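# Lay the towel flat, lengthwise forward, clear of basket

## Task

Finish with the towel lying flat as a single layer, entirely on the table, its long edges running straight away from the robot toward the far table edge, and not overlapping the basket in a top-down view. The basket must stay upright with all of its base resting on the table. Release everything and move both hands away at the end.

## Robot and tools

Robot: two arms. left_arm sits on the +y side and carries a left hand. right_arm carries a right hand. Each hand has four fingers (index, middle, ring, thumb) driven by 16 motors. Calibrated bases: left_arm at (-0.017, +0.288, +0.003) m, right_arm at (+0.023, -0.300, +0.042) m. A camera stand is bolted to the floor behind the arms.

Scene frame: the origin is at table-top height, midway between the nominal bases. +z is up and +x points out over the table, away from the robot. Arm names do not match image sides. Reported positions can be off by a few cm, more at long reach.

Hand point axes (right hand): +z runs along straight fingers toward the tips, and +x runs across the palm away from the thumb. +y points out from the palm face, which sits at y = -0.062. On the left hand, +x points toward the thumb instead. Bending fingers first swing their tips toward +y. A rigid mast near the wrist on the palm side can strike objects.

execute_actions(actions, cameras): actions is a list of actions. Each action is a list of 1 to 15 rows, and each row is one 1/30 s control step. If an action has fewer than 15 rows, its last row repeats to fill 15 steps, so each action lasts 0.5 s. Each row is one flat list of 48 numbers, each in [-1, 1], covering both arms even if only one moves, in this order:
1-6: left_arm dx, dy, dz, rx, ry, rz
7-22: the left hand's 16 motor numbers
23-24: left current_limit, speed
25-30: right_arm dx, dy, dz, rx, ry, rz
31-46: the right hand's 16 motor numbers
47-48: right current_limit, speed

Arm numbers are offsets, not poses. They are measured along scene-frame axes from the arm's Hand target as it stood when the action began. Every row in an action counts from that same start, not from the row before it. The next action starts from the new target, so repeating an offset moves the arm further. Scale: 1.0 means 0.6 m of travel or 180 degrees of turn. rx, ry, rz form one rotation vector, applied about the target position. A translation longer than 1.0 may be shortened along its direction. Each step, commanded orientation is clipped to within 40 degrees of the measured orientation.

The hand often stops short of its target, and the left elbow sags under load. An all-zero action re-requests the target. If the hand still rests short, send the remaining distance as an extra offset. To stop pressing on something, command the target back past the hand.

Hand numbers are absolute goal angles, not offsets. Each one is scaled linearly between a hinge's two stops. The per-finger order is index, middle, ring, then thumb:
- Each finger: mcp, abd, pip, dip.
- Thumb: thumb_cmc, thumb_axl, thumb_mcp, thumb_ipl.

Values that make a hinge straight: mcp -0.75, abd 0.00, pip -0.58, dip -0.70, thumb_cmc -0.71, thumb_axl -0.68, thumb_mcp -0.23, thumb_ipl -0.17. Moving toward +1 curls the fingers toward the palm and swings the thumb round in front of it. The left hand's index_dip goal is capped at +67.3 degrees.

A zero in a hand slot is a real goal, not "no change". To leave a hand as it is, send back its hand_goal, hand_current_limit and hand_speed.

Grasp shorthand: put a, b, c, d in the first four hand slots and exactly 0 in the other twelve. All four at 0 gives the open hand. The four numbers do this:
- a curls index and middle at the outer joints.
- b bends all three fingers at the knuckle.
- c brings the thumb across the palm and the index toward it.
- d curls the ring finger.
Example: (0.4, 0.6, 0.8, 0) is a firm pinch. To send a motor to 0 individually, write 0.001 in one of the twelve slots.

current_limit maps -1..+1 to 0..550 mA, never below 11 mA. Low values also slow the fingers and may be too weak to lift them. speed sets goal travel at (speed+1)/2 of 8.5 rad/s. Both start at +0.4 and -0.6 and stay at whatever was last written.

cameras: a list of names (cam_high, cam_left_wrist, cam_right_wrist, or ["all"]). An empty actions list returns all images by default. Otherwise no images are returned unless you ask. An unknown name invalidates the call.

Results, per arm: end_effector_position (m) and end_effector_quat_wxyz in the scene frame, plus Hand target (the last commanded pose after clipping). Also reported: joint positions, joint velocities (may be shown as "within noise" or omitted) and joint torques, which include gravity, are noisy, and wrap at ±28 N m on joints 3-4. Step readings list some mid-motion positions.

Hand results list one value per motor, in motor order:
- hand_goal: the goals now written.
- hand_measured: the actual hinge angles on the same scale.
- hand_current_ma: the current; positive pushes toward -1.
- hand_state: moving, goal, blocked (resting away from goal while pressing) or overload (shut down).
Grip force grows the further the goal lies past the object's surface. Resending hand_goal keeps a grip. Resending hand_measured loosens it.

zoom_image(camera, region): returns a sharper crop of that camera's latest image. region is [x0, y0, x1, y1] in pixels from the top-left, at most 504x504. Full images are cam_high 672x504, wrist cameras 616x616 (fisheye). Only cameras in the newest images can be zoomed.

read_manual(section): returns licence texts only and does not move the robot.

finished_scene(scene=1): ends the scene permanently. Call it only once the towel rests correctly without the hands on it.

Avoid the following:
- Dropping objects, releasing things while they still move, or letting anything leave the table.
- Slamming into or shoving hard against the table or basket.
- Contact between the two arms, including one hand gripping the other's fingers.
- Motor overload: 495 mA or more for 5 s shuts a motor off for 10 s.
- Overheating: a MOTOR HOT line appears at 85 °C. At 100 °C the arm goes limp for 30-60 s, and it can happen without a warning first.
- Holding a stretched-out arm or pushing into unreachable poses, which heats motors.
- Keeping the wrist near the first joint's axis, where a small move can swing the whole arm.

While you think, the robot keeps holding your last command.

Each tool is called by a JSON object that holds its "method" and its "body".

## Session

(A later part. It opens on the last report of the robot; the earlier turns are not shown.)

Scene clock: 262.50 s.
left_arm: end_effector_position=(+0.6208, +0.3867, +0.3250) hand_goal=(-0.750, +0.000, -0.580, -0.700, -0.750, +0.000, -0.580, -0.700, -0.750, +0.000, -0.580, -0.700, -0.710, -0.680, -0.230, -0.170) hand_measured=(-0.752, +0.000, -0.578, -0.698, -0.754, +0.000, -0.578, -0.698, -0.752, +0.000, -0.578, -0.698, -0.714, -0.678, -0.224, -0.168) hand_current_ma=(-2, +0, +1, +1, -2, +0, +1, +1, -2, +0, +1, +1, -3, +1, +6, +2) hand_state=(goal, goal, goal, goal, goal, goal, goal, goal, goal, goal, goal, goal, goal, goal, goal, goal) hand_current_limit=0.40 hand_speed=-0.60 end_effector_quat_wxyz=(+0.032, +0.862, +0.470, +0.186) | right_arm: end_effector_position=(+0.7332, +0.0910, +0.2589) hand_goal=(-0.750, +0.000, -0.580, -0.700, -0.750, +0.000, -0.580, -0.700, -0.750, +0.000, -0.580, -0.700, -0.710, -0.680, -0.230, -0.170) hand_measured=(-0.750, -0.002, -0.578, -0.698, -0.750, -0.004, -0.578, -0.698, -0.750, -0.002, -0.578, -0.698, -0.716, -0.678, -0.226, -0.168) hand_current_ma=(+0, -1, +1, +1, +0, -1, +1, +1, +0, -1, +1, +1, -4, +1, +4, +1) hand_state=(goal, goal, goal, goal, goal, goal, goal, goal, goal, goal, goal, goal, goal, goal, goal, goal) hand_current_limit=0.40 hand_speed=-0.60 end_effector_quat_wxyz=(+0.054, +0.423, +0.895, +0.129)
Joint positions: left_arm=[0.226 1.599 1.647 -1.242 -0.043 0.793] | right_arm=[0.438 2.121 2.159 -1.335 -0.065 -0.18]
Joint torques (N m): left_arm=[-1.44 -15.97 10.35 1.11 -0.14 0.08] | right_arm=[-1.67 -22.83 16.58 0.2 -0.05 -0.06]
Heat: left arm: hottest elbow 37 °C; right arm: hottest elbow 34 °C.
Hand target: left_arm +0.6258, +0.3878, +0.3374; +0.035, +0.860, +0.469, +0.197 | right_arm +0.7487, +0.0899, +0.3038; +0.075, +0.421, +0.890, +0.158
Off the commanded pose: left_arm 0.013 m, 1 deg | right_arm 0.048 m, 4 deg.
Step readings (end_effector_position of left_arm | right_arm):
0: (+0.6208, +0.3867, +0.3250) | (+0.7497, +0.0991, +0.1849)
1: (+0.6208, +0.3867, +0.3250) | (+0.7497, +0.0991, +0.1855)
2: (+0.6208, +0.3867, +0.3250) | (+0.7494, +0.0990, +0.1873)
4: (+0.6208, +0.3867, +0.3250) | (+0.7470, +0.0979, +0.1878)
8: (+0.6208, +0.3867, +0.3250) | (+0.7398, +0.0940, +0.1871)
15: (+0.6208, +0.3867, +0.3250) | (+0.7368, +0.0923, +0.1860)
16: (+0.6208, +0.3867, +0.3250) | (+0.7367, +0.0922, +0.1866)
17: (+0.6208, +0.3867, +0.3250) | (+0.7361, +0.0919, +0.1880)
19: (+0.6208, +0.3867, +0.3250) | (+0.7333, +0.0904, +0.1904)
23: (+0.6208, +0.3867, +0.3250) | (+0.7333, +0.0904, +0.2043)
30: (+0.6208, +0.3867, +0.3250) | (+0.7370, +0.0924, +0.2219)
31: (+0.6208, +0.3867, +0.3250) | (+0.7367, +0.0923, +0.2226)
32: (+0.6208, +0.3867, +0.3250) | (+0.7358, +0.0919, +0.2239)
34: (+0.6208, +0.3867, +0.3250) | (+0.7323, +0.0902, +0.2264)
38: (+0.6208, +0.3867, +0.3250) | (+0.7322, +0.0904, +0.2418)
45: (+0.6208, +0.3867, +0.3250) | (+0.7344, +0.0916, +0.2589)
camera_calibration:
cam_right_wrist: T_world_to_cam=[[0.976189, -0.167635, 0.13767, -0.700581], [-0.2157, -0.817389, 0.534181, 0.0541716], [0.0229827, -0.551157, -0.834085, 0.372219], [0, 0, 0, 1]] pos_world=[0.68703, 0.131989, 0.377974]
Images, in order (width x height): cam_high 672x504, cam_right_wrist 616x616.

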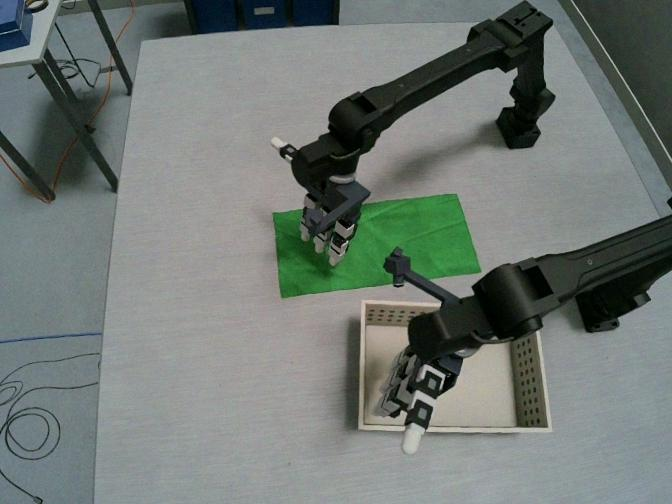

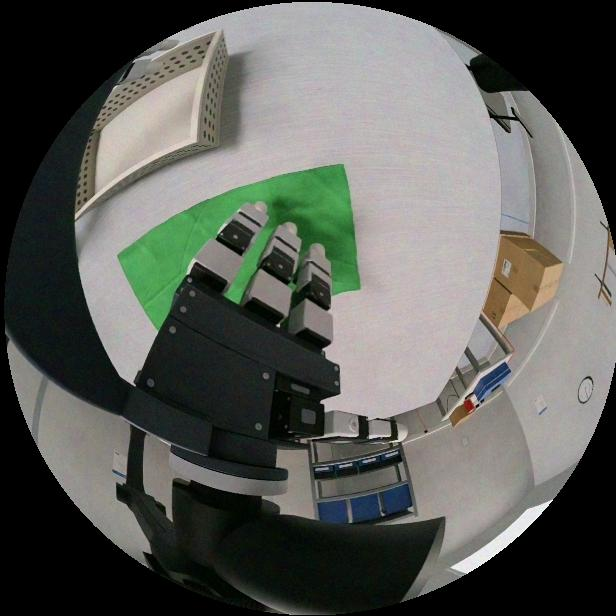

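{"method": "execute_actions", "body": {"actions": [[[0,0,0,0,0,0,0,0,0,0,0,0,0,0,0,0,0,0,0,0,0,0,0.4,-0.6,-0.03,-0.04,0.06,0,0,0,0,0,0,0,0,0,0,0,0,0,0,0,0,0,0,0,0.4,-0.6]],[[0,0,0,0,0,0,0,0,0,0,0,0,0,0,0,0,0,0,0,0,0,0,0.4,-0.6,-0.03,-0.1,0.04,0,0,0,0,0,0,0,0,0,0,0,0,0,0,0,0,0,0,0,0.4,-0.6]],[[0,0,0,0,0,0,0,0,0,0,0,0,0,0,0,0,0,0,0,0,0,0,0.4,-0.6,-0.03,-0.14,0.02,0,0,-0.04,0,0,0,0,0,0,0,0,0,0,0,0,0,0,0,0,0.4,-0.6]],[[0,0,0,0,0,0,0,0,0,0,0,0,0,0,0,0,0,0,0,0,0,0,0.4,-0.6,-0.03,-0.14,0,0,0,-0.04,0,0,0,0,0,0,0,0,0,0,0,0,0,0,0,0,0.4,-0.6]],[[0,0,0,0,0,0,0,0,0,0,0,0,0,0,0,0,0,0,0,0,0,0,0.4,-0.6,-0.02,-0.12,0,0,0,-0.04,0,0,0,0,0,0,0,0,0,0,0,0,0,0,0,0,0.4,-0.6]]], "cameras": ["all"]}}

{"method": "zoom_image", "body": {"camera": "cam_high", "region": [230, 140, 490, 335]}}

{"method": "zoom_image", "body": {"camera": "cam_right_wrist", "region": [60, 60, 400, 400]}}

{"method": "zoom_image", "body": {"camera": "cam_left_wrist", "region": [300, 0, 616, 316]}}

Scene clock: 288.13 s.
left_arm: end_effector_position=(+0.6208, +0.3867, +0.3250) hand_goal=(-0.750, +0.000, -0.580, -0.700, -0.750, +0.000, -0.580, -0.700, -0.750, +0.000, -0.580, -0.700, -0.710, -0.680, -0.230, -0.170) hand_measured=(-0.752, +0.000, -0.578, -0.698, -0.754, +0.000, -0.578, -0.698, -0.752, +0.000, -0.578, -0.698, -0.714, -0.678, -0.224, -0.168) hand_current_ma=(-2, +0, +1, +1, -2, +0, +1, +1, -2, +0, +1, +1, -3, +1, +6, +2) hand_state=(goal, goal, goal, goal, goal, goal, goal, goal, goal, goal, goal, goal, goal, goal, goal, goal) hand_current_limit=0.40 hand_speed=-0.60 end_effector_quat_wxyz=(+0.032, +0.862, +0.470, +0.186) | right_arm: end_effector_position=(+0.6670, -0.2329, +0.3600) hand_goal=(-0.750, +0.000, -0.580, -0.700, -0.750, +0.000, -0.580, -0.700, -0.750, +0.000, -0.580, -0.700, -0.710, -0.680, -0.230, -0.170) hand_measured=(-0.750, -0.002, -0.578, -0.698, -0.750, -0.002, -0.578, -0.698, -0.750, -0.002, -0.578, -0.698, -0.712, -0.678, -0.226, -0.168) hand_current_ma=(+0, +0, +1, +1, +0, -1, +1, +1, +0, +0, +1, +1, -1, +1, +4, +1) hand_state=(goal, goal, goal, goal, goal, goal, goal, goal, goal, goal, goal, goal, goal, goal, goal, goal) hand_current_limit=0.40 hand_speed=-0.60 end_effector_quat_wxyz=(+0.091, +0.577, +0.801, +0.129)
Joint positions: left_arm=[0.226 1.599 1.647 -1.242 -0.043 0.793] | right_arm=[0.029 1.617 1.674 -1.32 -0.074 -0.22]
Joint torques (N m): left_arm=[-0.79 -16.38 10.41 1.13 -0.15 0.06] | right_arm=[-1.03 -17.26 10.24 1.21 -0.01 0.2]
Heat: left arm: hottest elbow 38 °C; right arm: hottest elbow 40 °C.
Hand target: left_arm +0.6258, +0.3878, +0.3374; +0.035, +0.860, +0.469, +0.197 | right_arm +0.6648, -0.2343, +0.3758; +0.103, +0.581, +0.795, +0.141
Off the commanded pose: left_arm 0.013 m, 1 deg | right_arm 0.016 m, 2 deg.
Step readings (end_effector_position of left_arm | right_arm):
0: (+0.6208, +0.3867, +0.3250) | (+0.7332, +0.0910, +0.2589)
1: (+0.6208, +0.3867, +0.3250) | (+0.7331, +0.0910, +0.2588)
2: (+0.6208, +0.3867, +0.3250) | (+0.7324, +0.0904, +0.2585)
4: (+0.6208, +0.3867, +0.3250) | (+0.7299, +0.0877, +0.2596)
8: (+0.6208, +0.3867, +0.3250) | (+0.7261, +0.0829, +0.2706)
15: (+0.6208, +0.3867, +0.3250) | (+0.7229, +0.0753, +0.3018)
16: (+0.6208, +0.3867, +0.3250) | (+0.7224, +0.0746, +0.3048)
17: (+0.6208, +0.3867, +0.3250) | (+0.7232, +0.0709, +0.3081)
19: (+0.6208, +0.3867, +0.3250) | (+0.7200, +0.0644, +0.3115)
23: (+0.6208, +0.3867, +0.3250) | (+0.7148, +0.0391, +0.3243)
30: (+0.6208, +0.3867, +0.3250) | (+0.7194, +0.0055, +0.3555)
31: (+0.6208, +0.3867, +0.3250) | (+0.7190, +0.0036, +0.3566)
32: (+0.6208, +0.3867, +0.3250) | (+0.7176, -0.0001, +0.3561)
34: (+0.6208, +0.3867, +0.3250) | (+0.7073, -0.0104, +0.3490)
38: (+0.6208, +0.3867, +0.3250) | (+0.6938, -0.0388, +0.3414)
45: (+0.6208, +0.3867, +0.3250) | (+0.6974, -0.0759, +0.3583)
46: (+0.6208, +0.3867, +0.3250) | (+0.6974, -0.0779, +0.3600)
47: (+0.6208, +0.3867, +0.3250) | (+0.6967, -0.0816, +0.3601)
49: (+0.6208, +0.3867, +0.3250) | (+0.6885, -0.0914, +0.3563)
53: (+0.6208, +0.3867, +0.3250) | (+0.6754, -0.1241, +0.3496)
60: (+0.6208, +0.3867, +0.3250) | (+0.6796, -0.1622, +0.3612)
61: (+0.6208, +0.3867, +0.3250) | (+0.6794, -0.1628, +0.3615)
62: (+0.6208, +0.3867, +0.3250) | (+0.6789, -0.1651, +0.3612)
64: (+0.6208, +0.3867, +0.3250) | (+0.6737, -0.1713, +0.3578)
68: (+0.6208, +0.3867, +0.3250) | (+0.6655, -0.1989, +0.3529)
75: (+0.6208, +0.3867, +0.3250) | (+0.6670, -0.2330, +0.3598)
camera_calibration:
cam_right_wrist: T_world_to_cam=[[0.844734, -0.507833, 0.168909, -0.706933], [-0.515123, -0.685906, 0.513986, -0.0414246], [-0.145163, -0.52119, -0.841004, 0.401093], [0, 0, 0, 1]] pos_world=[0.634055, -0.178371, 0.47802]

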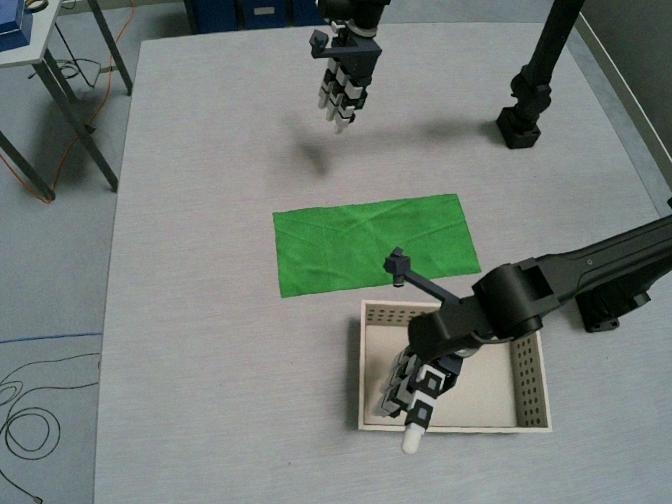

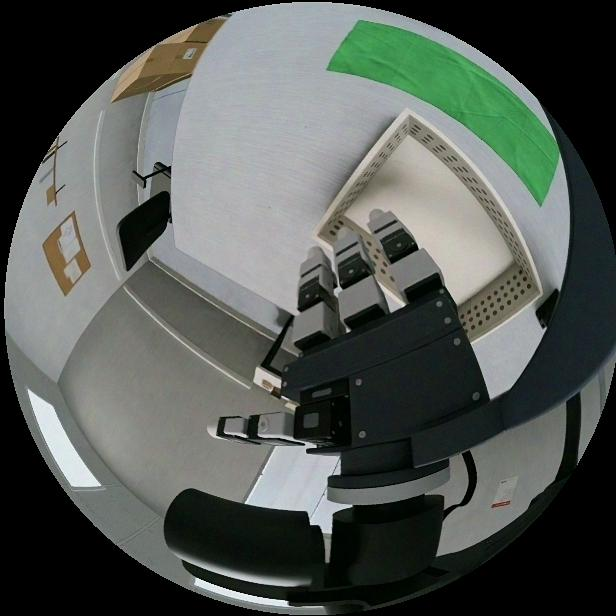

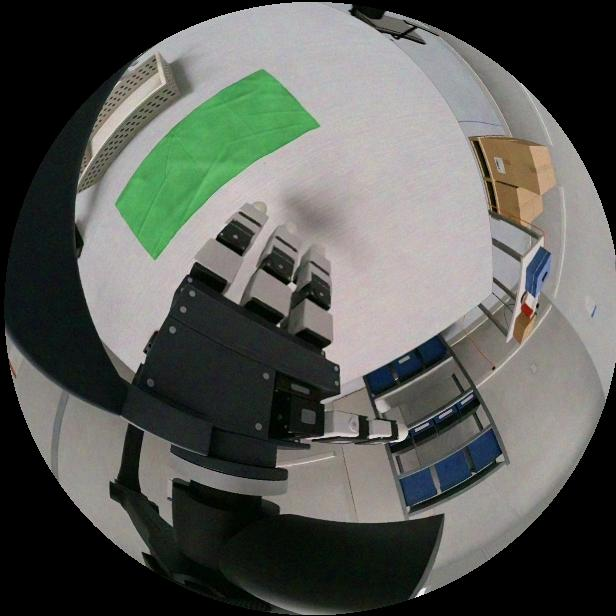

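Scaled by 1.938 from the camera's 672x504 image, which has a finer 960x720 frame.

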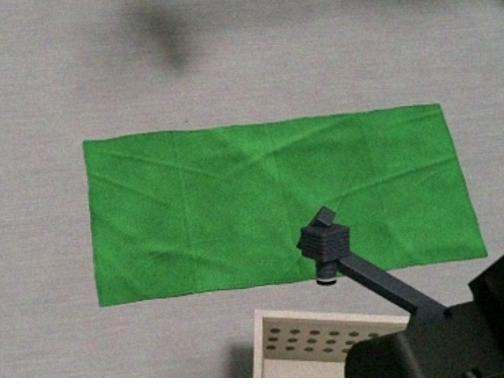

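Scaled by 1.482 from the camera's 616x616 image, which has a finer 880x880 frame.

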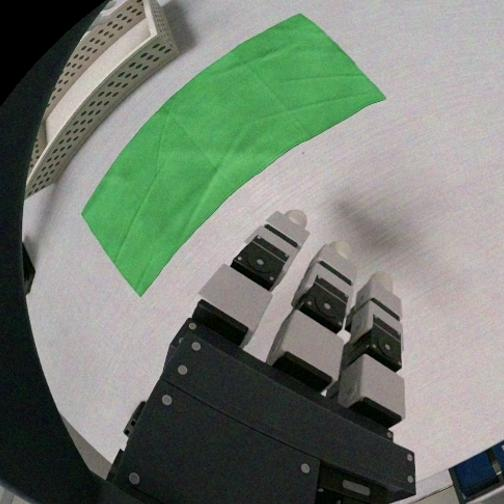

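Scaled by 1.595 from the camera's 616x616 image, which has a finer 880x880 frame.

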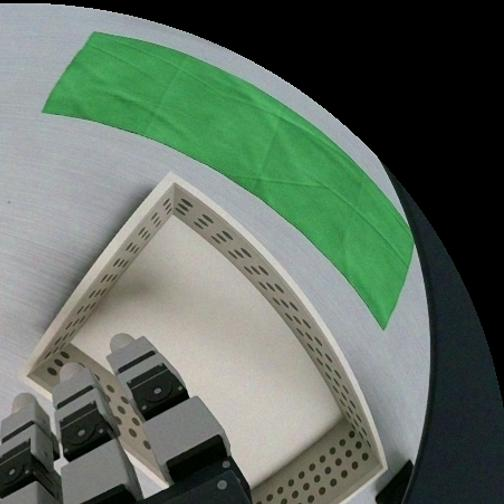

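{"method": "finished_scene", "body": {"scene": 1}}

The scene is finished: the task was done.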